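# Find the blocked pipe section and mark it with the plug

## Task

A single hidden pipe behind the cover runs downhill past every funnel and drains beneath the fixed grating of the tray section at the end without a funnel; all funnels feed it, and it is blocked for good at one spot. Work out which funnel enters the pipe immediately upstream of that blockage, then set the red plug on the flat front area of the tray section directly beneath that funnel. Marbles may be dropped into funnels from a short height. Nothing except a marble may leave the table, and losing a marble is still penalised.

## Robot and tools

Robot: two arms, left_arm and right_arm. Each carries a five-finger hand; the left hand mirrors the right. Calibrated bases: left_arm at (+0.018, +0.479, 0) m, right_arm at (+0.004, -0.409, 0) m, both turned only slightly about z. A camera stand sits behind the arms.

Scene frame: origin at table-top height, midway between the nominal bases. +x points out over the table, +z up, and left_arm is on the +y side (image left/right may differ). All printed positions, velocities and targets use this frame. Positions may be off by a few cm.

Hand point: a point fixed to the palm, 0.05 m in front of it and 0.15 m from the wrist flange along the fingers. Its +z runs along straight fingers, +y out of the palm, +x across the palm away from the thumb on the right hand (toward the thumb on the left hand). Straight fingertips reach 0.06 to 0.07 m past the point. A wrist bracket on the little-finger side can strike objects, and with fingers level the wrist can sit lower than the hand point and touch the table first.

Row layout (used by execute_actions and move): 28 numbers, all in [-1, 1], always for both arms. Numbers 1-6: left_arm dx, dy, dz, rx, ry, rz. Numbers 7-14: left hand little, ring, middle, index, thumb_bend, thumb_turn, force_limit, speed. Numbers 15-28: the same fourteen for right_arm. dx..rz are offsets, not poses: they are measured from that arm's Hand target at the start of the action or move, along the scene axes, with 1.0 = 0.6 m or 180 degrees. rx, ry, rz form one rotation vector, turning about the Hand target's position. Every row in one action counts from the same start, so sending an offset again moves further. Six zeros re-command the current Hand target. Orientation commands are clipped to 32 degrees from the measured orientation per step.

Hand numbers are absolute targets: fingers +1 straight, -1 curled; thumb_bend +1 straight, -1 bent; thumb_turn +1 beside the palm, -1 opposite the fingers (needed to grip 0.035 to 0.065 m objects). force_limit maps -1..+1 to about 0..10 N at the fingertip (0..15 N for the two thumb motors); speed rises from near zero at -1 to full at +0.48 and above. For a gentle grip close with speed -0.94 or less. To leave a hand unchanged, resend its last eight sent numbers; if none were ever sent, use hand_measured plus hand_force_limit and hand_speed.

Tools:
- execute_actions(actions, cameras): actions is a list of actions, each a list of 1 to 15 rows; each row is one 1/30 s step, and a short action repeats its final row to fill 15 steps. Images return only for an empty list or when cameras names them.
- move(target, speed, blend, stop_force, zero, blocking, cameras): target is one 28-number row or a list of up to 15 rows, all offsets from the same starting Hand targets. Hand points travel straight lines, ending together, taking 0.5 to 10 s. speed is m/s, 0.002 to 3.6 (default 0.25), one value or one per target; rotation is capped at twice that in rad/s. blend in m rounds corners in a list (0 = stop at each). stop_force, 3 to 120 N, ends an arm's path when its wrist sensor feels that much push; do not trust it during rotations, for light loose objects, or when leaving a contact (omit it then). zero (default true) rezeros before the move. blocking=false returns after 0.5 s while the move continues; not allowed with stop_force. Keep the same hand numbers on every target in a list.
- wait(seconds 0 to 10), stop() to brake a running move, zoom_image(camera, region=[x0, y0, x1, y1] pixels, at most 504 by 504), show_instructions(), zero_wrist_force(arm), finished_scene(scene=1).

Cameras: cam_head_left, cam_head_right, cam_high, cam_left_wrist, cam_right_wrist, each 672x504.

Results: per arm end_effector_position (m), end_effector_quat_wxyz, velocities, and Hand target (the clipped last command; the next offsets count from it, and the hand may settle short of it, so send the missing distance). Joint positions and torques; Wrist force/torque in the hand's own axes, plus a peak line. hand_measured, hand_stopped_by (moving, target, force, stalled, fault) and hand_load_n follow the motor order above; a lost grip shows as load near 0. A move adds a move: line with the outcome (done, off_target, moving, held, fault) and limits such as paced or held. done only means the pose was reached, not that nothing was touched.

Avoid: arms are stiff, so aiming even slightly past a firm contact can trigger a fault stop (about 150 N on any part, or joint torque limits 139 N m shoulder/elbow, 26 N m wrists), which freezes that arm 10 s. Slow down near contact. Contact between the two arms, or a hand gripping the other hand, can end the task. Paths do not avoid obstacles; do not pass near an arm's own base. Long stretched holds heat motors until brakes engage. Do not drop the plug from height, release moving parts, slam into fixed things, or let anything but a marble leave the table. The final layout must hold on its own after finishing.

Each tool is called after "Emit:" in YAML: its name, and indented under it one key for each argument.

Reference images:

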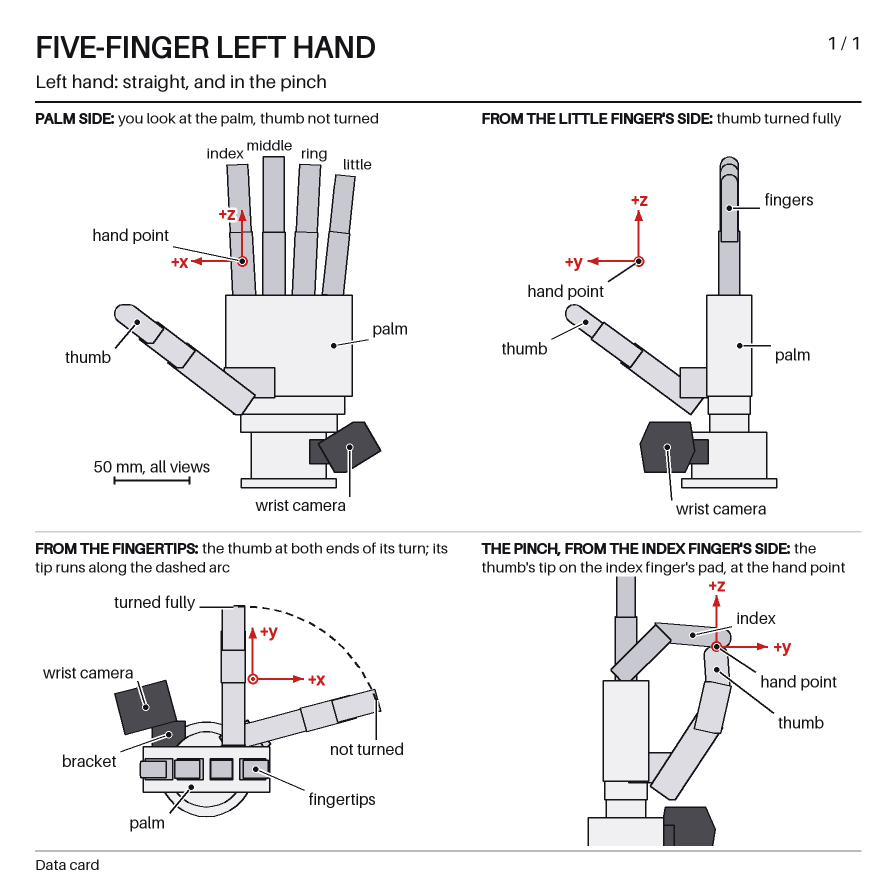

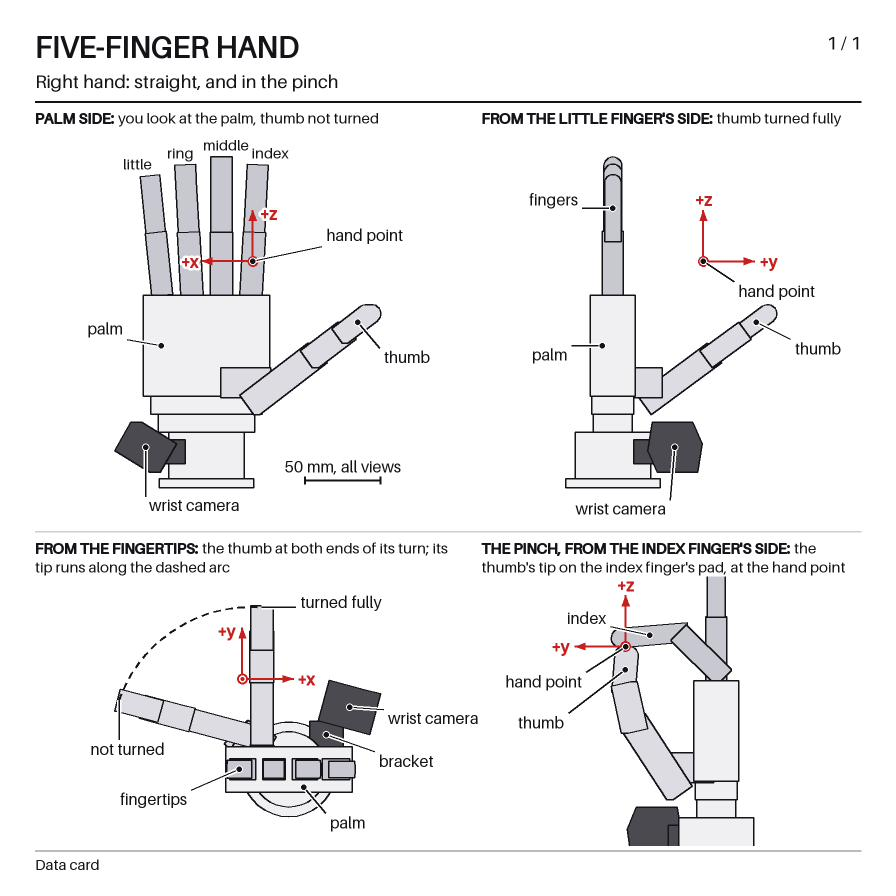

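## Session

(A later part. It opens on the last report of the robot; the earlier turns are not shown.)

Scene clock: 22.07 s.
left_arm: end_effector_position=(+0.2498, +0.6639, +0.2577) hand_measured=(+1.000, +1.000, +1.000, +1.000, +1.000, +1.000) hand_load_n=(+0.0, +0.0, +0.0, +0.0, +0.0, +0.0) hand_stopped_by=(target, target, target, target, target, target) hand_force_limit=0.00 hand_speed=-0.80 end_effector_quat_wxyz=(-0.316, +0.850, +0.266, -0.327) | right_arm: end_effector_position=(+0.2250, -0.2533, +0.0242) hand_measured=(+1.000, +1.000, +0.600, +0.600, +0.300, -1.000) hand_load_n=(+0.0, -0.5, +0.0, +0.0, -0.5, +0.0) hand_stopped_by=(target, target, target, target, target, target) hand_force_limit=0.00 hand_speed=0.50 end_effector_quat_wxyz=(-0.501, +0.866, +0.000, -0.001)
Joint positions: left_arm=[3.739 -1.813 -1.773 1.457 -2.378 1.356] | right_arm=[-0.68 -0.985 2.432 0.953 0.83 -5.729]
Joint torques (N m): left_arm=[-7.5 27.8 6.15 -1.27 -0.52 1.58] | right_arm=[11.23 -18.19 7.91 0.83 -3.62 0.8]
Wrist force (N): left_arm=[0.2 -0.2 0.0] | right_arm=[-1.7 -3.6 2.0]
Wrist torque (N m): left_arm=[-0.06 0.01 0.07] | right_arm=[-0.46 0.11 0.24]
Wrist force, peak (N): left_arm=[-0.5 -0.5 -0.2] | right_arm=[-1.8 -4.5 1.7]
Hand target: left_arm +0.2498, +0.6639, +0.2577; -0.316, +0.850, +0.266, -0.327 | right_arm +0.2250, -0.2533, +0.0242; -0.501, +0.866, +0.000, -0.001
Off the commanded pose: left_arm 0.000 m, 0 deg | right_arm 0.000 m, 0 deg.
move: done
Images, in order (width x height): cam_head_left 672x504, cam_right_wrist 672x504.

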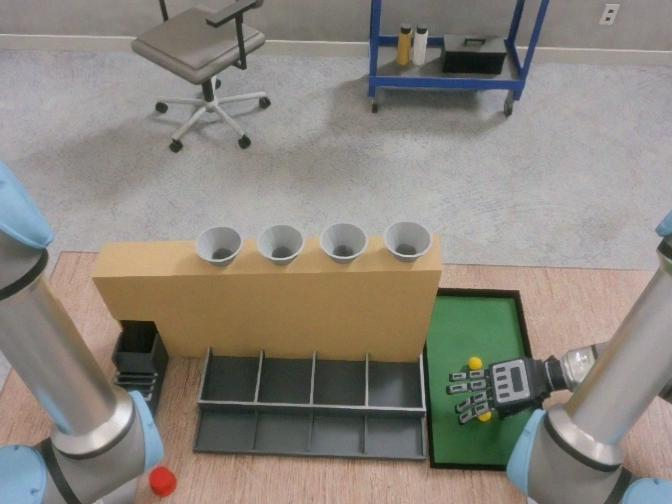

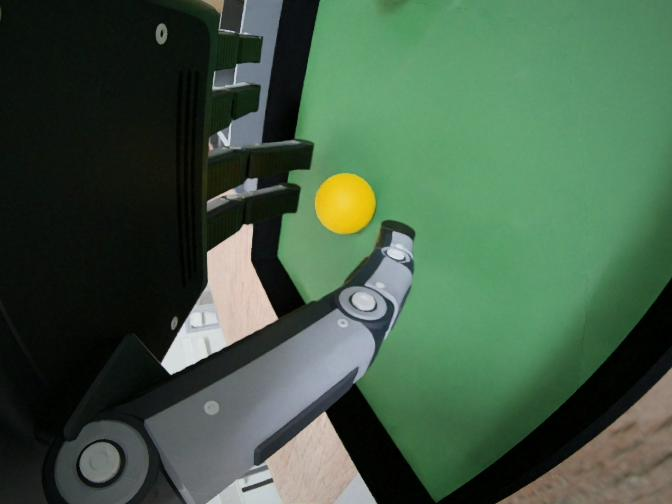

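Emit:
move:
  target: [0, 0, 0, 0, 0, 0, 1, 1, 1, 1, 1, 1, 0, -0.8, 0, 0.0067, -0.0067, 0, 0, 0, 1, 1, 0.6, 0.6, 0.3, -1, 0, 0.5]
  speed: 0.1
  stop_force: 6

Emit:
execute_actions:
  actions:
    - [[0, 0, 0, 0, 0, 0, 1, 1, 1, 1, 1, 1, 0, -0.8, 0, 0, 0, 0, 0, 0, 1, 1, 0.25, 0.25, 0.15, -1, -0.6, 0]]
    - [[0, 0, 0, 0, 0, 0, 1, 1, 1, 1, 1, 1, 0, -0.8, 0, 0, 0, 0, 0, 0, 1, 1, 0.25, 0.25, 0.15, -1, -0.6, 0]]
  cameras: ["cam_right_wrist"]

Emit:
zoom_image:
  camera: "cam_right_wrist"
  region: [200, 60, 550, 320]

Scene clock: 24.00 s.
left_arm: end_effector_position=(+0.2498, +0.6639, +0.2577) hand_measured=(+1.000, +1.000, +1.000, +1.000, +1.000, +1.000) hand_load_n=(+0.0, +0.0, +0.0, +0.0, +0.0, +0.0) hand_stopped_by=(target, target, target, target, target, target) hand_force_limit=0.00 hand_speed=-0.80 end_effector_quat_wxyz=(-0.316, +0.850, +0.266, -0.327) | right_arm: end_effector_position=(+0.2250, -0.2493, +0.0201) hand_measured=(+1.000, +1.000, +0.600, +0.600, +0.300, -1.000) hand_load_n=(+0.0, +0.0, +0.0, +0.0, +0.0, +0.0) hand_stopped_by=(target, target, target, target, target, target) hand_force_limit=0.00 hand_speed=0.50 end_effector_quat_wxyz=(-0.501, +0.866, +0.000, -0.001)
Joint positions: left_arm=[3.739 -1.813 -1.773 1.457 -2.378 1.356] | right_arm=[-0.665 -0.973 2.431 0.933 0.819 -5.715]
Joint torques (N m): left_arm=[-8.04 28.7 6.2 -1.18 -0.7 1.67] | right_arm=[-9.21 -32.43 -5.47 4.46 2.1 -2.01]
Wrist force (N): left_arm=[0.1 -0.2 0.0] | right_arm=[-1.8 -3.6 2.0]
Wrist torque (N m): left_arm=[-0.05 0.01 0.08] | right_arm=[-0.46 0.11 0.12]
Wrist force, peak (N): left_arm=[0.4 -0.3 -0.4] | right_arm=[-2.1 -3.9 1.9]
Hand target: left_arm +0.2498, +0.6639, +0.2577; -0.316, +0.850, +0.266, -0.327 | right_arm +0.2250, -0.2493, +0.0201; -0.501, +0.866, +0.000, -0.001
Off the commanded pose: left_arm 0.000 m, 0 deg | right_arm 0.000 m, 0 deg.
move: done

Scene clock: 25.20 s.
left_arm: end_effector_position=(+0.2498, +0.6639, +0.2577) hand_measured=(+1.000, +1.000, +1.000, +1.000, +1.000, +1.000) hand_load_n=(-0.5, +0.0, +0.0, +0.0, +0.0, +0.0) hand_stopped_by=(target, target, target, target, target, target) hand_force_limit=0.00 hand_speed=-0.80 end_effector_quat_wxyz=(-0.316, +0.850, +0.266, -0.327) | right_arm: end_effector_position=(+0.2250, -0.2493, +0.0201) hand_measured=(+1.000, +1.000, +0.430, +0.250, +0.150, -1.000) hand_load_n=(+0.0, +0.0, +4.0, +0.5, +0.0, +0.0) hand_stopped_by=(target, target, force, target, target, target) hand_force_limit=-0.60 hand_speed=0.00 end_effector_quat_wxyz=(-0.501, +0.866, +0.000, -0.001)
Joint positions: left_arm=[3.739 -1.813 -1.773 1.457 -2.378 1.356] | right_arm=[-0.665 -0.973 2.431 0.933 0.819 -5.715]
Joint torques (N m): left_arm=[-7.65 30.09 6.34 -1.45 -0.68 1.36] | right_arm=[-4.15 -23.93 -1.25 -1.92 0.68 -1.84]
Wrist force (N): left_arm=[0.0 -0.2 -0.1] | right_arm=[-1.5 -16.4 -3.8]
Wrist torque (N m): left_arm=[-0.06 0.03 0.06] | right_arm=[-0.36 0.24 -0.18]
Wrist force, peak (N): left_arm=[0.1 -0.4 -0.3] | right_arm=[-1.9 -18.4 -6.1]
Hand target: left_arm +0.2498, +0.6639, +0.2577; -0.316, +0.850, +0.266, -0.327 | right_arm +0.2250, -0.2493, +0.0201; -0.501, +0.866, +0.000, -0.001
Off the commanded pose: left_arm 0.000 m, 0 deg | right_arm 0.000 m, 0 deg.
Images, in order (width x height): cam_right_wrist 672x504.

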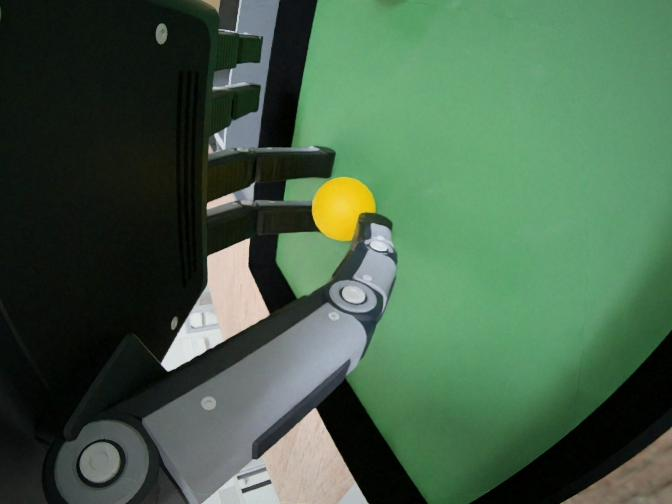

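Scaled by 1.440 from the camera's 672x504 image, which has a finer 960x720 frame.

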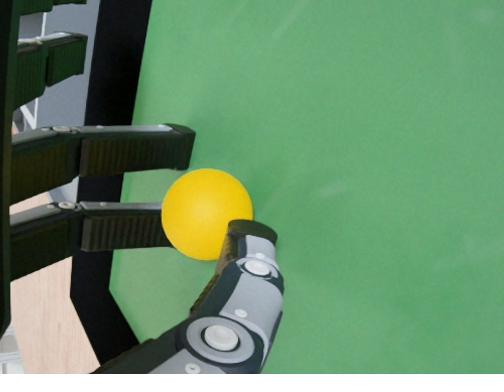

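Emit:
move:
  target:
    - [0, 0, 0, 0, 0, 0, 1, 1, 1, 1, 1, 1, 0, -0.8, -0.003, 0, 0.013, 0, 0, 0, 1, 1, 0.5, 0.5, 0.25, -1, -0.6, 0.3]
    - [0, 0, 0, 0, 0, 0, 1, 1, 1, 1, 1, 1, 0, -0.8, -0.003, -0.0023, 0.013, 0.0556, 0, 0, 1, 1, 0.5, 0.5, 0.25, -1, -0.6, 0.3]
    - [0, 0, 0, 0, 0, 0, 1, 1, 1, 1, 1, 1, 0, -0.8, -0.003, -0.0023, -0.001, 0.0556, 0, 0, 1, 1, 0.5, 0.5, 0.25, -1, -0.6, 0.3]
  speed: 0.1
  cameras: ["cam_right_wrist"]

Emit:
zoom_image:
  camera: "cam_right_wrist"
  region: [200, 60, 550, 320]

Scene clock: 28.10 s.
left_arm: end_effector_position=(+0.2498, +0.6639, +0.2577) hand_measured=(+1.000, +1.000, +1.000, +1.000, +1.000, +1.000) hand_load_n=(-0.5, +0.0, +0.0, +0.0, +0.0, +0.0) hand_stopped_by=(target, target, target, target, target, target) hand_force_limit=0.00 hand_speed=-0.80 end_effector_quat_wxyz=(-0.316, +0.850, +0.266, -0.327) | right_arm: end_effector_position=(+0.2232, -0.2507, +0.0196) hand_measured=(+1.000, +1.000, +0.500, +0.500, +0.250, -1.000) hand_load_n=(+0.0, +0.0, +0.0, +0.0, +0.0, +0.0) hand_stopped_by=(target, target, target, target, target, target) hand_force_limit=-0.60 hand_speed=0.30 end_effector_quat_wxyz=(-0.574, +0.819, +0.000, -0.001)
Joint positions: left_arm=[3.739 -1.813 -1.773 1.457 -2.378 1.356] | right_arm=[-0.773 -0.787 2.447 1.002 0.831 -5.946]
Joint torques (N m): left_arm=[-7.55 28.95 8.14 -1.69 -1.23 1.39] | right_arm=[11.83 -21.87 13.14 0.69 -2.69 -1.74]
Wrist force (N): left_arm=[0.1 -0.1 -0.1] | right_arm=[-1.9 -4.1 2.2]
Wrist torque (N m): left_arm=[-0.05 0.02 0.07] | right_arm=[-0.51 0.16 0.11]
Wrist force, peak (N): left_arm=[-0.2 -0.2 -0.5] | right_arm=[-2.2 -18.3 -4.6]
Hand target: left_arm +0.2498, +0.6639, +0.2577; -0.316, +0.850, +0.266, -0.327 | right_arm +0.2232, -0.2507, +0.0195; -0.574, +0.819, +0.000, -0.001
Off the commanded pose: left_arm 0.000 m, 0 deg | right_arm 0.000 m, 0 deg.
move: done
Images, in order (width x height): cam_right_wrist 672x504.

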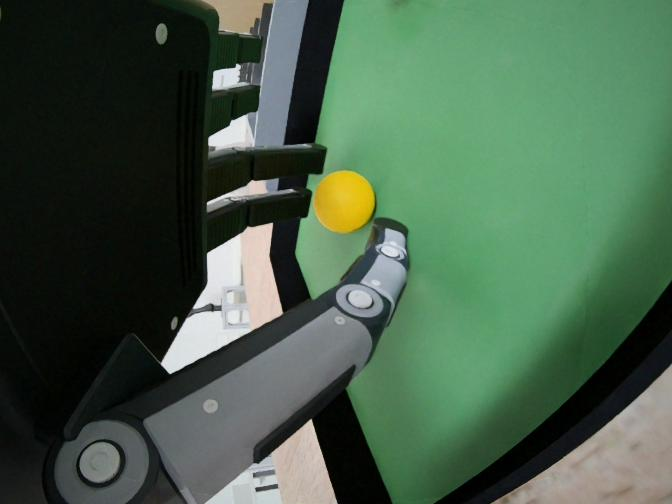

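Scaled by 1.440 from the camera's 672x504 image, which has a finer 960x720 frame.

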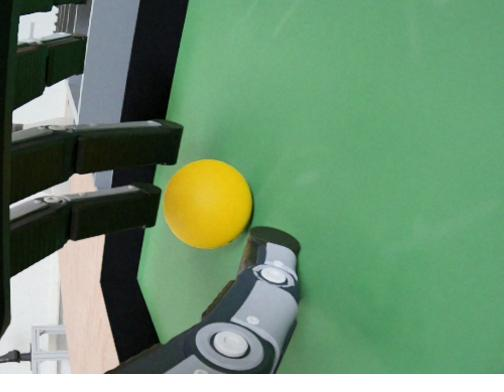

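Emit:
execute_actions:
  actions:
    - [[0, 0, 0, 0, 0, 0, 1, 1, 1, 1, 1, 1, 0, -0.8, 0, 0, 0, 0, 0, 0, 1, 1, 0.2, 0.2, 0.12, -1, -0.7, -0.4]]
    - [[0, 0, 0, 0, 0, 0, 1, 1, 1, 1, 1, 1, 0, -0.8, 0, 0, 0, 0, 0, 0, 1, 1, 0.2, 0.2, 0.12, -1, -0.7, -0.4]]
  cameras: ["cam_right_wrist"]

Emit:
zoom_image:
  camera: "cam_right_wrist"
  region: [200, 60, 550, 320]

Scene clock: 29.53 s.
left_arm: end_effector_position=(+0.2498, +0.6639, +0.2577) hand_measured=(+1.000, +1.000, +1.000, +1.000, +1.000, +1.000) hand_load_n=(+0.0, +0.0, +0.0, +0.0, +0.0, +0.0) hand_stopped_by=(target, target, target, target, target, target) hand_force_limit=0.00 hand_speed=-0.80 end_effector_quat_wxyz=(-0.316, +0.850, +0.266, -0.327) | right_arm: end_effector_position=(+0.2232, -0.2507, +0.0195) hand_measured=(+1.000, +1.000, +0.202, +0.200, +0.120, -1.000) hand_load_n=(+0.0, +0.0, +0.0, +0.0, +0.0, +0.0) hand_stopped_by=(target, target, force, target, target, target) hand_force_limit=-0.70 hand_speed=-0.40 end_effector_quat_wxyz=(-0.574, +0.819, +0.000, -0.001)
Joint positions: left_arm=[3.739 -1.813 -1.773 1.457 -2.378 1.356] | right_arm=[-0.773 -0.787 2.447 1.002 0.831 -5.946]
Joint torques (N m): left_arm=[-6.93 28.41 6.28 -1.67 -1.23 1.5] | right_arm=[8.78 -20.26 4.58 1.83 -0.8 -1.82]
Wrist force (N): left_arm=[0.0 -0.1 0.3] | right_arm=[-2.2 -11.5 -1.1]
Wrist torque (N m): left_arm=[-0.05 0.03 0.06] | right_arm=[-0.63 0.23 -0.05]
Wrist force, peak (N): left_arm=[0.0 -0.1 -0.5] | right_arm=[-2.2 -11.9 -1.2]
Hand target: left_arm +0.2498, +0.6639, +0.2577; -0.316, +0.850, +0.266, -0.327 | right_arm +0.2232, -0.2507, +0.0195; -0.574, +0.819, +0.000, -0.001
Off the commanded pose: left_arm 0.000 m, 0 deg | right_arm 0.000 m, 0 deg.
Images, in order (width x height): cam_right_wrist 672x504.

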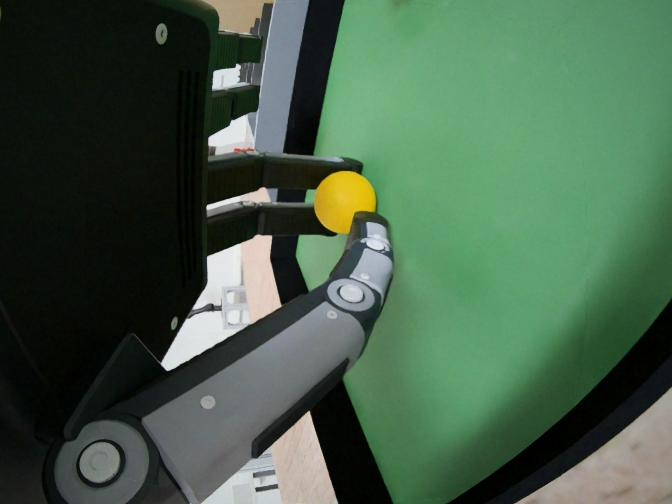

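Scaled by 1.440 from the camera's 672x504 image, which has a finer 960x720 frame.

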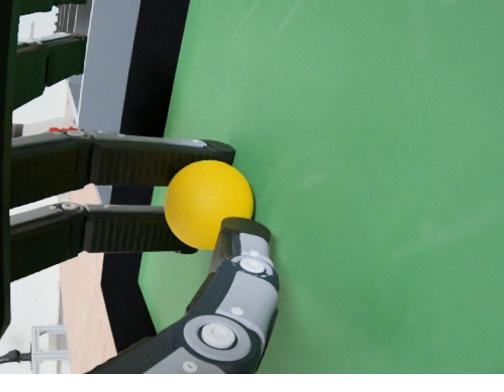

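Emit:
move:
  target: [0, 0, 0, 0, 0, 0, 1, 1, 1, 1, 1, 1, 0, -0.8, 0, 0, 0.005, 0, 0, 0, 1, 1, 0.2, 0.2, 0.12, -1, -0.7, -0.4]
  speed: 0.05

Emit:
execute_actions:
  actions:
    - [[0, 0, 0, 0, 0, 0, 1, 1, 1, 1, 1, 1, 0, -0.8, 0, 0, 0, 0, 0, 0, 1, 1, -0.05, -0.05, -0.1, -1, -0.7, -0.85]]
    - [[0, 0, 0, 0, 0, 0, 1, 1, 1, 1, 1, 1, 0, -0.8, 0, 0, 0, 0, 0, 0, 1, 1, -0.05, -0.05, -0.1, -1, -0.7, -0.85]]
    - [[0, 0, 0, 0, 0, 0, 1, 1, 1, 1, 1, 1, 0, -0.8, 0, 0, 0, 0, 0, 0, 1, 1, -0.05, -0.05, -0.1, -1, -0.7, -0.85]]
    - [[0, 0, 0, 0, 0, 0, 1, 1, 1, 1, 1, 1, 0, -0.8, 0, 0, 0, 0, 0, 0, 1, 1, -0.05, -0.05, -0.1, -1, -0.7, -0.85]]
  cameras: ["cam_right_wrist"]

Emit:
zoom_image:
  camera: "cam_right_wrist"
  region: [200, 60, 550, 320]

Scene clock: 30.63 s.
left_arm: end_effector_position=(+0.2498, +0.6639, +0.2577) hand_measured=(+1.000, +1.000, +1.000, +1.000, +1.000, +1.000) hand_load_n=(+0.0, -0.5, +0.5, +0.0, +0.0, +0.0) hand_stopped_by=(target, target, target, target, target, target) hand_force_limit=0.00 hand_speed=-0.80 end_effector_quat_wxyz=(-0.316, +0.850, +0.266, -0.327) | right_arm: end_effector_position=(+0.2232, -0.2507, +0.0226) hand_measured=(+1.000, +1.000, +0.202, +0.200, +0.120, -1.000) hand_load_n=(+0.0, +0.0, +0.0, +0.0, +0.0, +0.0) hand_stopped_by=(target, target, force, target, target, target) hand_force_limit=-0.70 hand_speed=-0.40 end_effector_quat_wxyz=(-0.574, +0.819, +0.000, -0.001)
Joint positions: left_arm=[3.739 -1.813 -1.773 1.457 -2.378 1.356] | right_arm=[-0.773 -0.798 2.45 1.011 0.831 -5.946]
Joint torques (N m): left_arm=[-7.67 30.3 7.8 -1.79 -1.26 1.41] | right_arm=[5.99 -22.21 9.48 1.44 1.85 -1.76]
Wrist force (N): left_arm=[0.3 -0.2 0.0] | right_arm=[-1.8 -4.3 2.3]
Wrist torque (N m): left_arm=[-0.05 -0.03 0.09] | right_arm=[-0.54 0.15 0.11]
Wrist force, peak (N): left_arm=[-0.3 -0.4 -0.4] | right_arm=[-2.1 -12.0 -1.2]
Hand target: left_arm +0.2498, +0.6639, +0.2577; -0.316, +0.850, +0.266, -0.327 | right_arm +0.2232, -0.2507, +0.0225; -0.574, +0.819, +0.000, -0.001
Off the commanded pose: left_arm 0.000 m, 0 deg | right_arm 0.000 m, 0 deg.
move: done

Scene clock: 32.83 s.
left_arm: end_effector_position=(+0.2498, +0.6639, +0.2577) hand_measured=(+1.000, +1.000, +1.000, +1.000, +1.000, +1.000) hand_load_n=(+0.0, +0.0, +0.0, +0.0, +0.0, +0.0) hand_stopped_by=(target, target, target, target, target, target) hand_force_limit=0.00 hand_speed=-0.80 end_effector_quat_wxyz=(-0.316, +0.850, +0.266, -0.327) | right_arm: end_effector_position=(+0.2232, -0.2507, +0.0225) hand_measured=(+1.000, +1.000, +0.122, +0.050, +0.080, -1.000) hand_load_n=(+0.0, +0.0, +3.5, +3.0, +3.5, -1.0) hand_stopped_by=(target, target, force, force, force, target) hand_force_limit=-0.70 hand_speed=-0.85 end_effector_quat_wxyz=(-0.574, +0.819, +0.000, -0.001)
Joint positions: left_arm=[3.739 -1.813 -1.773 1.457 -2.378 1.356] | right_arm=[-0.773 -0.798 2.45 1.011 0.831 -5.946]
Joint torques (N m): left_arm=[-7.49 28.31 7.75 -1.82 -1.57 1.57] | right_arm=[2.29 -20.83 -4.17 0.46 1.91 -0.85]
Wrist force (N): left_arm=[0.1 -0.1 -0.1] | right_arm=[-2.0 -4.7 2.2]
Wrist torque (N m): left_arm=[-0.02 0.00 0.07] | right_arm=[-0.57 0.15 0.11]
Wrist force, peak (N): left_arm=[0.2 -0.6 -0.1] | right_arm=[-2.2 -4.6 2.3]
Hand target: left_arm +0.2498, +0.6639, +0.2577; -0.316, +0.850, +0.266, -0.327 | right_arm +0.2232, -0.2507, +0.0225; -0.574, +0.819, +0.000, -0.001
Off the commanded pose: left_arm 0.000 m, 0 deg | right_arm 0.000 m, 0 deg.
Images, in order (width x height): cam_right_wrist 672x504.

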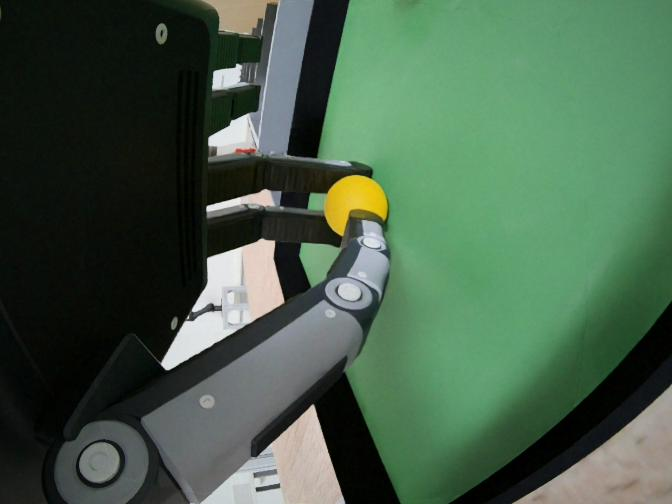

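Scaled by 1.440 from the camera's 672x504 image, which has a finer 960x720 frame.

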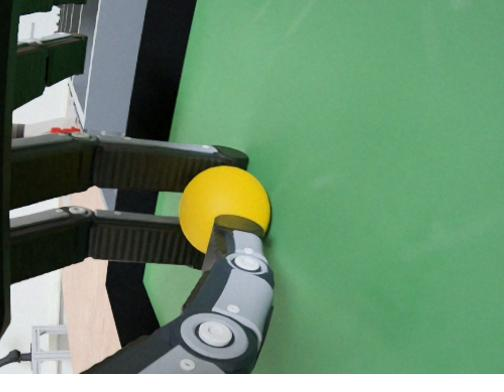

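Emit:
move:
  target: [0, 0, 0, 0, 0, 0, 1, 1, 1, 1, 1, 1, 0, -0.8, 0, 0, 0.05, 0, 0, 0, 1, 1, -0.05, -0.05, -0.1, -1, -0.7, -0.85]
  speed: 0.08
  cameras: ["cam_right_wrist"]

Emit:
zoom_image:
  camera: "cam_right_wrist"
  region: [200, 60, 550, 320]

Scene clock: 33.87 s.
left_arm: end_effector_position=(+0.2498, +0.6639, +0.2577) hand_measured=(+1.000, +1.000, +1.000, +1.000, +1.000, +1.000) hand_load_n=(+0.0, +0.0, +0.0, +0.0, +0.0, +0.0) hand_stopped_by=(target, target, target, target, target, target) hand_force_limit=0.00 hand_speed=-0.80 end_effector_quat_wxyz=(-0.316, +0.850, +0.266, -0.327) | right_arm: end_effector_position=(+0.2232, -0.2506, +0.0525) hand_measured=(+1.000, +1.000, +0.122, +0.050, +0.080, -1.000) hand_load_n=(+0.0, +0.0, +4.0, +3.0, +3.5, -1.0) hand_stopped_by=(target, target, force, force, force, target) hand_force_limit=-0.70 hand_speed=-0.85 end_effector_quat_wxyz=(-0.574, +0.819, +0.000, +0.000)
Joint positions: left_arm=[3.739 -1.813 -1.773 1.457 -2.378 1.356] | right_arm=[-0.773 -0.91 2.47 1.102 0.831 -5.946]
Joint torques (N m): left_arm=[-5.8 28.39 6.74 -1.62 -1.47 1.63] | right_arm=[6.68 -31.71 -6.82 2.71 1.18 -0.16]
Wrist force (N): left_arm=[-0.1 0.0 0.0] | right_arm=[-1.8 -4.0 2.3]
Wrist torque (N m): left_arm=[-0.01 0.05 0.05] | right_arm=[-0.53 0.14 0.14]
Wrist force, peak (N): left_arm=[-0.4 -0.4 0.0] | right_arm=[-2.0 -4.6 2.2]
Hand target: left_arm +0.2498, +0.6639, +0.2577; -0.316, +0.850, +0.266, -0.327 | right_arm +0.2232, -0.2507, +0.0525; -0.574, +0.819, +0.000, -0.001
Off the commanded pose: left_arm 0.000 m, 0 deg | right_arm 0.000 m, 0 deg.
move: done
Images, in order (width x height): cam_right_wrist 672x504.

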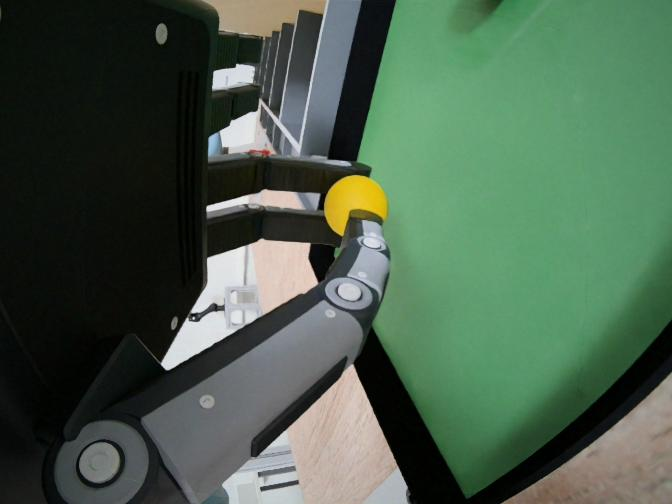

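Scaled by 1.440 from the camera's 672x504 image, which has a finer 960x720 frame.

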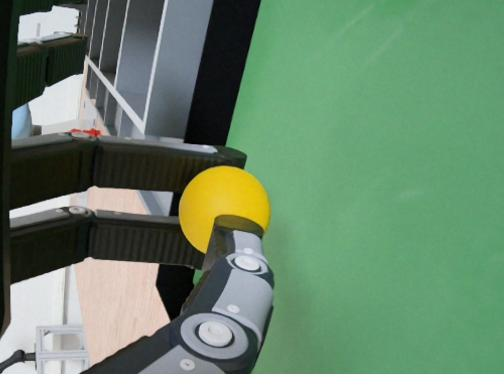

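Emit:
move:
  target:
    - [0, 0, 0, 0, 0, 0, 1, 1, 1, 1, 1, 1, 0, -0.8, 0, 0, 0.64, 0, 0, 0, 1, 1, -0.05, -0.05, -0.1, -1, -0.7, -0.85]
    - [0, 0, 0, 0, 0, 0, 1, 1, 1, 1, 1, 1, 0, -0.8, 0.2947, 0.5845, 0.6625, 0, 0, 0, 1, 1, -0.05, -0.05, -0.1, -1, -0.7, -0.85]
  speed: 0.3
  blend: [0.08, 0]
  cameras: ["all"]

Scene clock: 38.27 s.
left_arm: end_effector_position=(+0.2498, +0.6639, +0.2577) hand_measured=(+1.000, +1.000, +1.000, +1.000, +1.000, +1.000) hand_load_n=(+0.0, +0.0, +0.0, -0.5, +0.0, -0.5) hand_stopped_by=(target, target, target, target, target, target) hand_force_limit=0.00 hand_speed=-0.80 end_effector_quat_wxyz=(-0.316, +0.850, +0.266, -0.327) | right_arm: end_effector_position=(+0.4001, +0.1000, +0.4501) hand_measured=(+1.000, +1.000, +0.122, +0.050, +0.080, -1.000) hand_load_n=(+0.0, +0.0, +4.0, +3.0, +3.5, -1.0) hand_stopped_by=(target, target, force, force, force, target) hand_force_limit=-0.70 hand_speed=-0.85 end_effector_quat_wxyz=(-0.574, +0.819, +0.000, -0.001)
Joint positions: left_arm=[3.739 -1.813 -1.773 1.457 -2.378 1.356] | right_arm=[0.34 -1.077 0.758 1.143 0.482 -3.905]
Joint torques (N m): left_arm=[-6.57 27.97 8.4 -1.89 -2.1 1.69] | right_arm=[10.88 -32.67 -30.05 0.69 -1.11 1.32]
Wrist force (N): left_arm=[-0.1 0.0 0.2] | right_arm=[-1.8 -4.0 2.6]
Wrist torque (N m): left_arm=[-0.04 0.05 0.06] | right_arm=[-0.54 0.14 0.11]
Wrist force, peak (N): left_arm=[0.3 -0.5 -0.4] | right_arm=[-1.0 -4.9 4.5]
Hand target: left_arm +0.2498, +0.6639, +0.2577; -0.316, +0.850, +0.266, -0.327 | right_arm +0.4000, +0.1000, +0.4500; -0.574, +0.819, +0.000, -0.001
Off the commanded pose: left_arm 0.000 m, 0 deg | right_arm 0.000 m, 0 deg.
move: done

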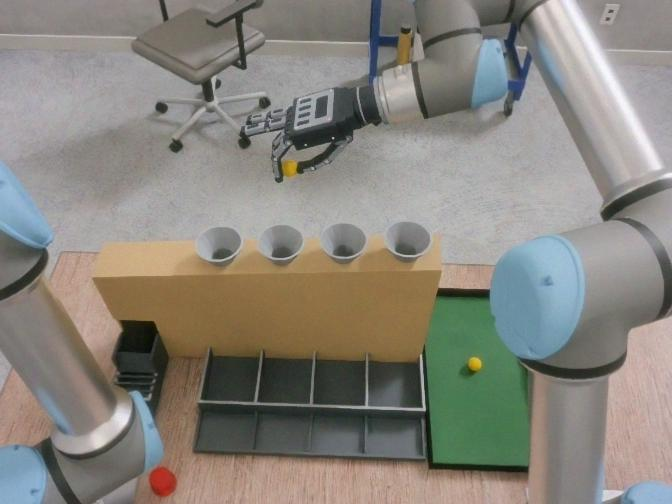

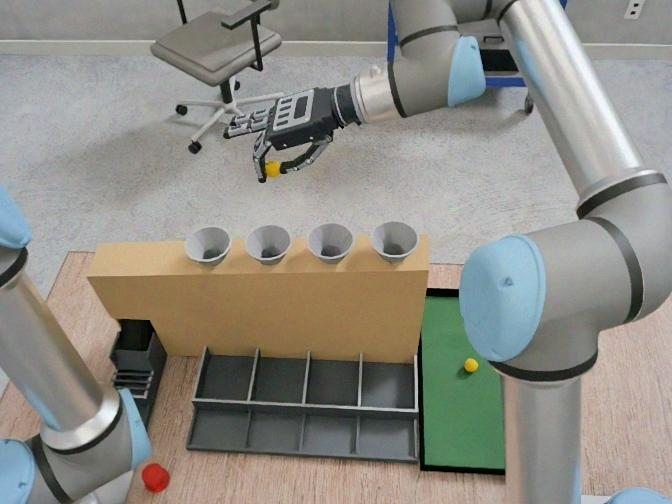

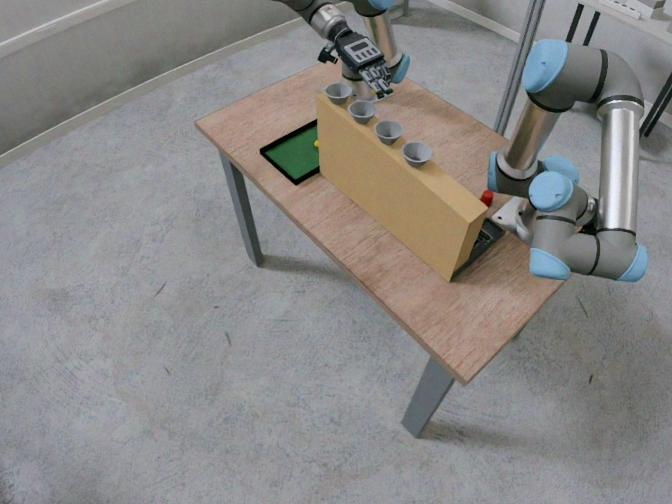

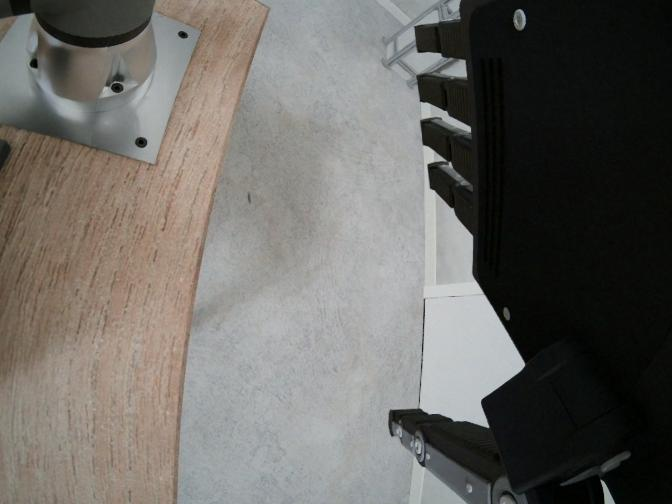

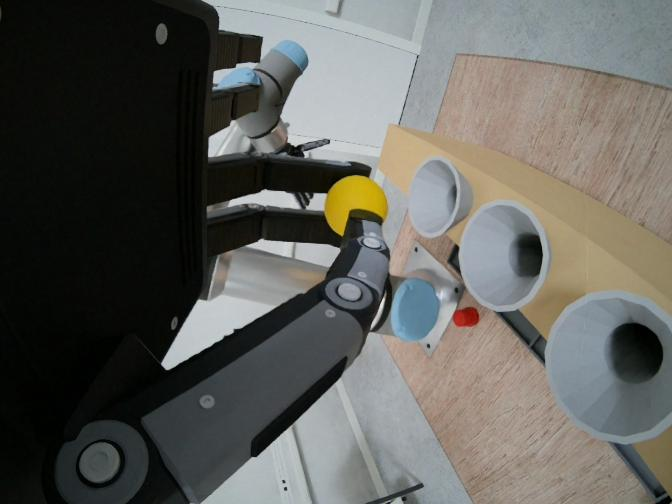

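Emit:
move:
  target: [0, 0, 0, 0, 0, 0, 1, 1, 1, 1, 1, 1, 0, -0.8, 0, 0, -0.075, 0, 0, 0, 1, 1, -0.05, -0.05, -0.1, -1, -0.7, -0.85]
  speed: 0.2
  cameras: ["all"]

Emit:
zoom_image:
  camera: "cam_head_left"
  region: [180, 100, 450, 300]

Emit:
zoom_image:
  camera: "cam_head_right"
  region: [180, 100, 450, 300]

Emit:
zoom_image:
  camera: "cam_high"
  region: [300, 0, 500, 200]

Scene clock: 40.00 s.
left_arm: end_effector_position=(+0.2498, +0.6639, +0.2577) hand_measured=(+1.000, +1.000, +1.000, +1.000, +1.000, +1.000) hand_load_n=(+0.0, +0.0, +0.0, +0.0, +0.0, -0.5) hand_stopped_by=(target, target, target, target, target, target) hand_force_limit=0.00 hand_speed=-0.80 end_effector_quat_wxyz=(-0.316, +0.850, +0.266, -0.327) | right_arm: end_effector_position=(+0.4000, +0.1000, +0.4052) hand_measured=(+1.000, +1.000, +0.122, +0.050, +0.080, -1.000) hand_load_n=(+0.0, +0.0, +3.5, +3.0, +3.5, -1.0) hand_stopped_by=(target, target, force, force, force, target) hand_force_limit=-0.70 hand_speed=-0.85 end_effector_quat_wxyz=(-0.574, +0.819, +0.000, -0.001)
Joint positions: left_arm=[3.739 -1.813 -1.773 1.457 -2.378 1.356] | right_arm=[0.34 -1.112 0.929 1.006 0.482 -3.905]
Joint torques (N m): left_arm=[-5.64 30.52 7.07 -2.08 -2.14 1.33] | right_arm=[-10.14 -31.91 -14.73 0.53 -3.9 -1.5]
Wrist force (N): left_arm=[0.0 -0.1 -0.1] | right_arm=[-1.8 -3.8 2.6]
Wrist torque (N m): left_arm=[-0.03 0.03 0.06] | right_arm=[-0.54 0.16 0.12]
Wrist force, peak (N): left_arm=[0.4 -0.2 -0.4] | right_arm=[-2.0 -5.2 2.2]
Hand target: left_arm +0.2498, +0.6639, +0.2577; -0.316, +0.850, +0.266, -0.327 | right_arm +0.4000, +0.1000, +0.4050; -0.574, +0.819, +0.000, -0.001
Off the commanded pose: left_arm 0.000 m, 0 deg | right_arm 0.000 m, 0 deg.
move: done

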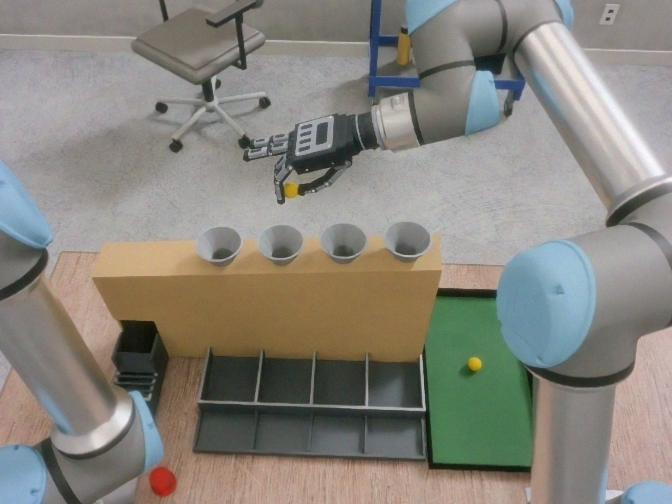

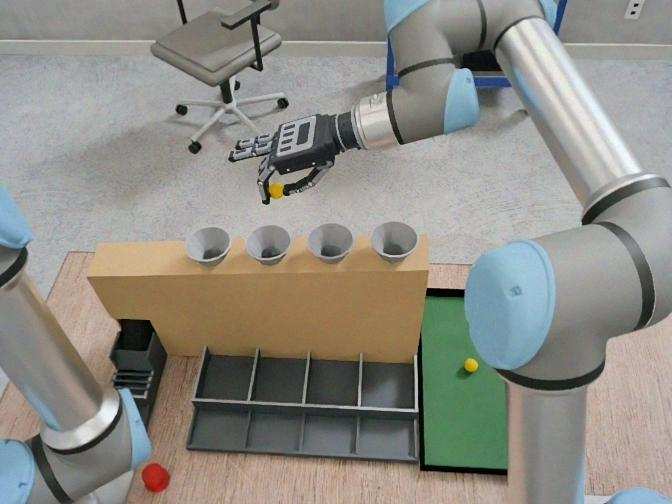

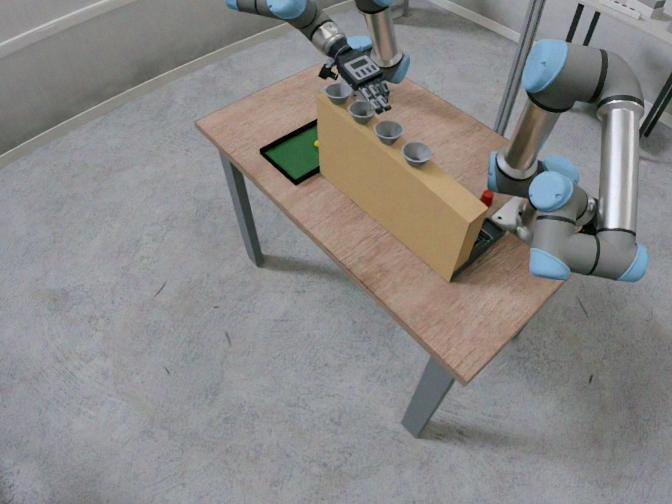

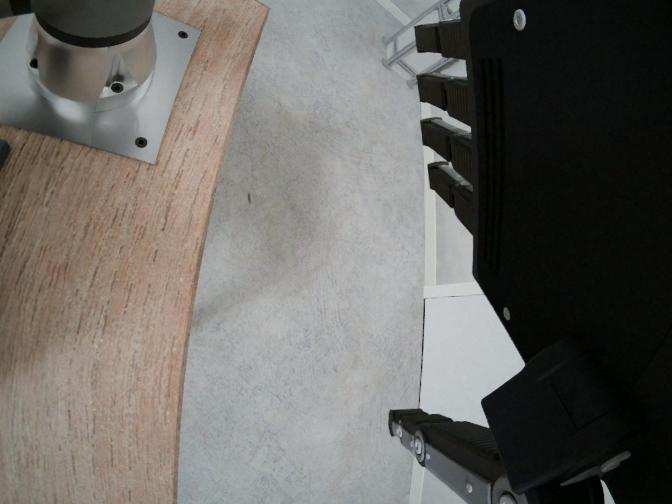

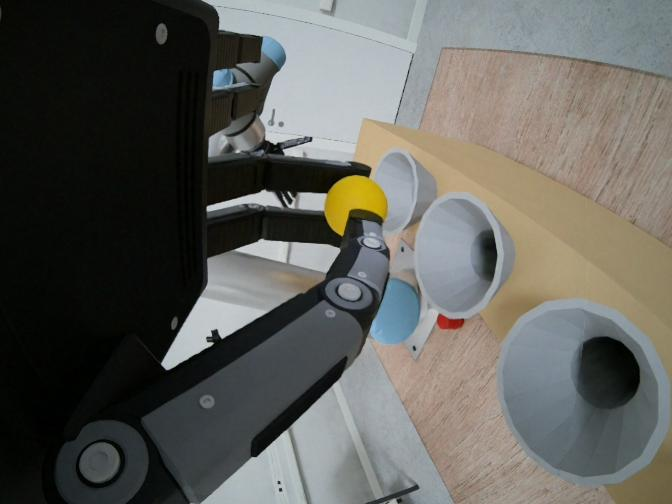

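Scaled by 1.867 from the camera's 672x504 image, which has a finer 960x720 frame.

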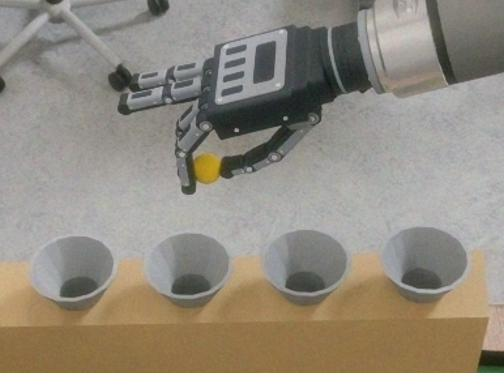

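Scaled by 1.867 from the camera's 672x504 image, which has a finer 960x720 frame.

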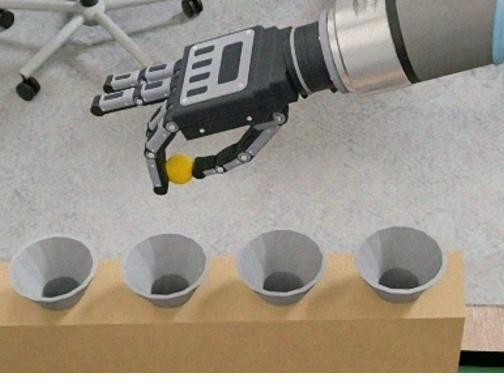

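Scaled by 2.520 from the camera's 672x504 image, which has a finer 960x720 frame.

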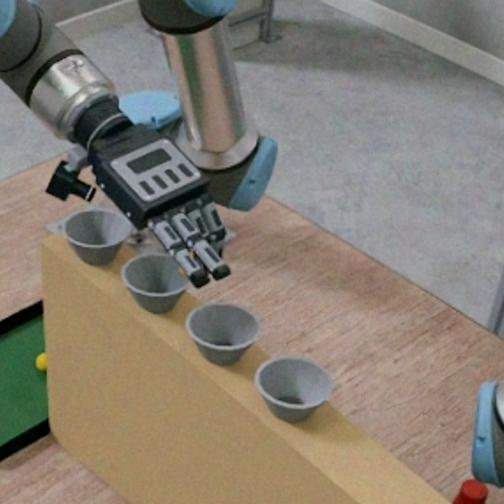

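Emit:
move:
  target: [0, 0, 0, 0, 0, 0, 1, 1, 1, 1, 1, 1, 0, -0.8, -0.053, 0.04, -0.033, 0, 0, 0, 1, 1, -0.05, -0.05, -0.1, -1, -0.7, -0.85]
  speed: 0.2
  cameras: ["all"]

Emit:
zoom_image:
  camera: "cam_head_left"
  region: [180, 100, 450, 300]

Emit:
zoom_image:
  camera: "cam_high"
  region: [300, 0, 500, 200]

Scene clock: 41.53 s.
left_arm: end_effector_position=(+0.2498, +0.6639, +0.2577) hand_measured=(+1.000, +1.000, +1.000, +1.000, +1.000, +1.000) hand_load_n=(+0.0, +0.0, +0.0, +0.5, +0.0, +0.0) hand_stopped_by=(target, target, target, target, target, target) hand_force_limit=0.00 hand_speed=-0.80 end_effector_quat_wxyz=(-0.316, +0.850, +0.266, -0.327) | right_arm: end_effector_position=(+0.3682, +0.1240, +0.3853) hand_measured=(+1.000, +1.000, +0.122, +0.050, +0.080, -1.000) hand_load_n=(+0.0, +0.0, +4.0, +3.0, +3.5, -1.0) hand_stopped_by=(target, target, force, force, force, target) hand_force_limit=-0.70 hand_speed=-0.85 end_effector_quat_wxyz=(-0.574, +0.819, +0.000, -0.001)
Joint positions: left_arm=[3.739 -1.813 -1.773 1.457 -2.378 1.356] | right_arm=[0.409 -1.167 1.045 0.858 0.531 -3.805]
Joint torques (N m): left_arm=[-5.41 29.86 7.69 -2.09 -1.99 1.72] | right_arm=[-1.34 -31.94 -21.6 -0.27 -3.73 -0.11]
Wrist force (N): left_arm=[0.3 -0.2 -0.1] | right_arm=[-1.6 -3.8 2.4]
Wrist torque (N m): left_arm=[-0.05 -0.02 0.08] | right_arm=[-0.49 0.11 0.26]
Wrist force, peak (N): left_arm=[-0.4 -0.5 0.2] | right_arm=[-1.7 -4.5 2.5]
Hand target: left_arm +0.2498, +0.6639, +0.2577; -0.316, +0.850, +0.266, -0.327 | right_arm +0.3682, +0.1240, +0.3852; -0.574, +0.819, +0.000, -0.001
Off the commanded pose: left_arm 0.000 m, 0 deg | right_arm 0.000 m, 0 deg.
move: done

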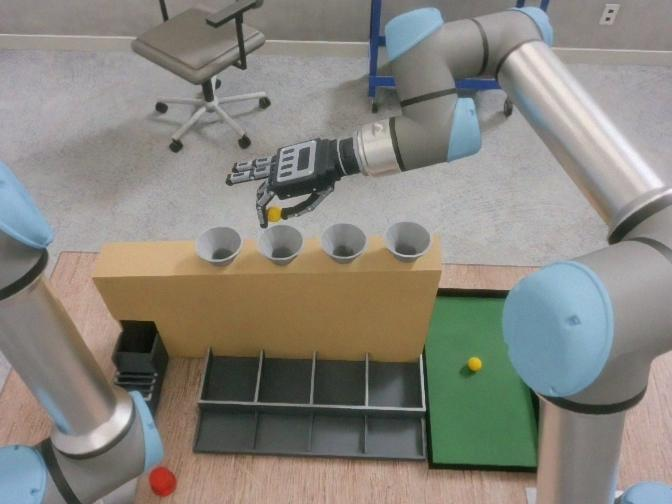

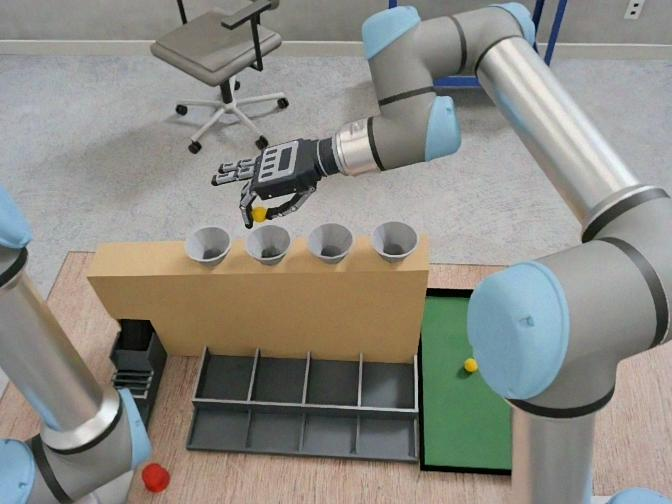

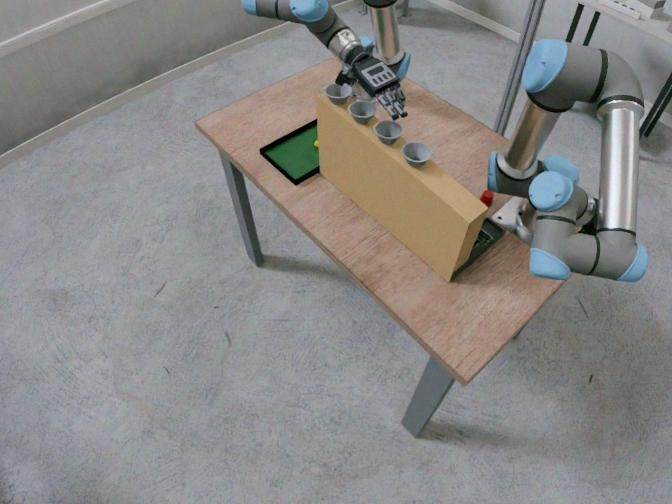

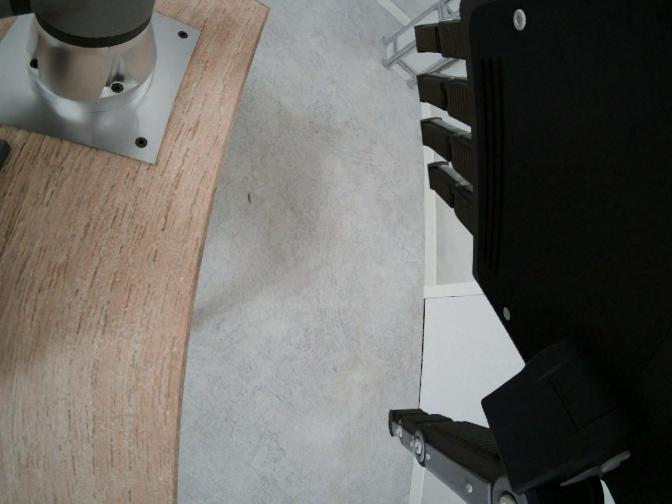

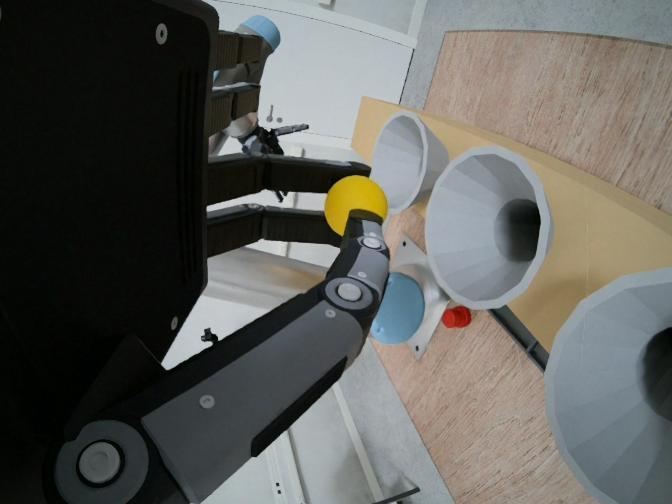

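Scaled by 1.867 from the camera's 672x504 image, which has a finer 960x720 frame.

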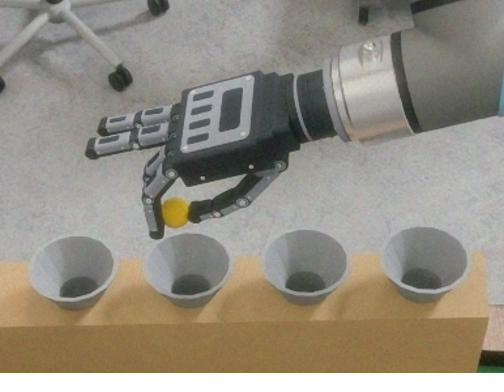

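Scaled by 2.520 from the camera's 672x504 image, which has a finer 960x720 frame.

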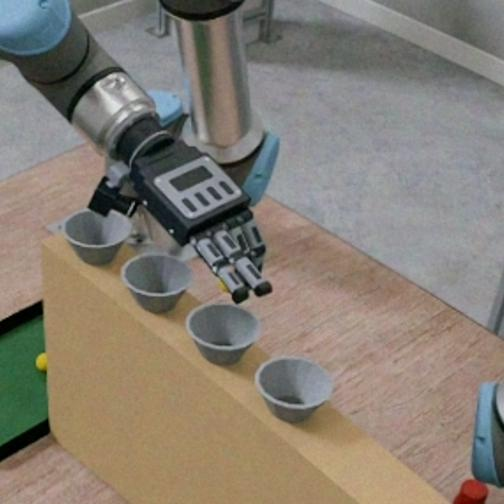

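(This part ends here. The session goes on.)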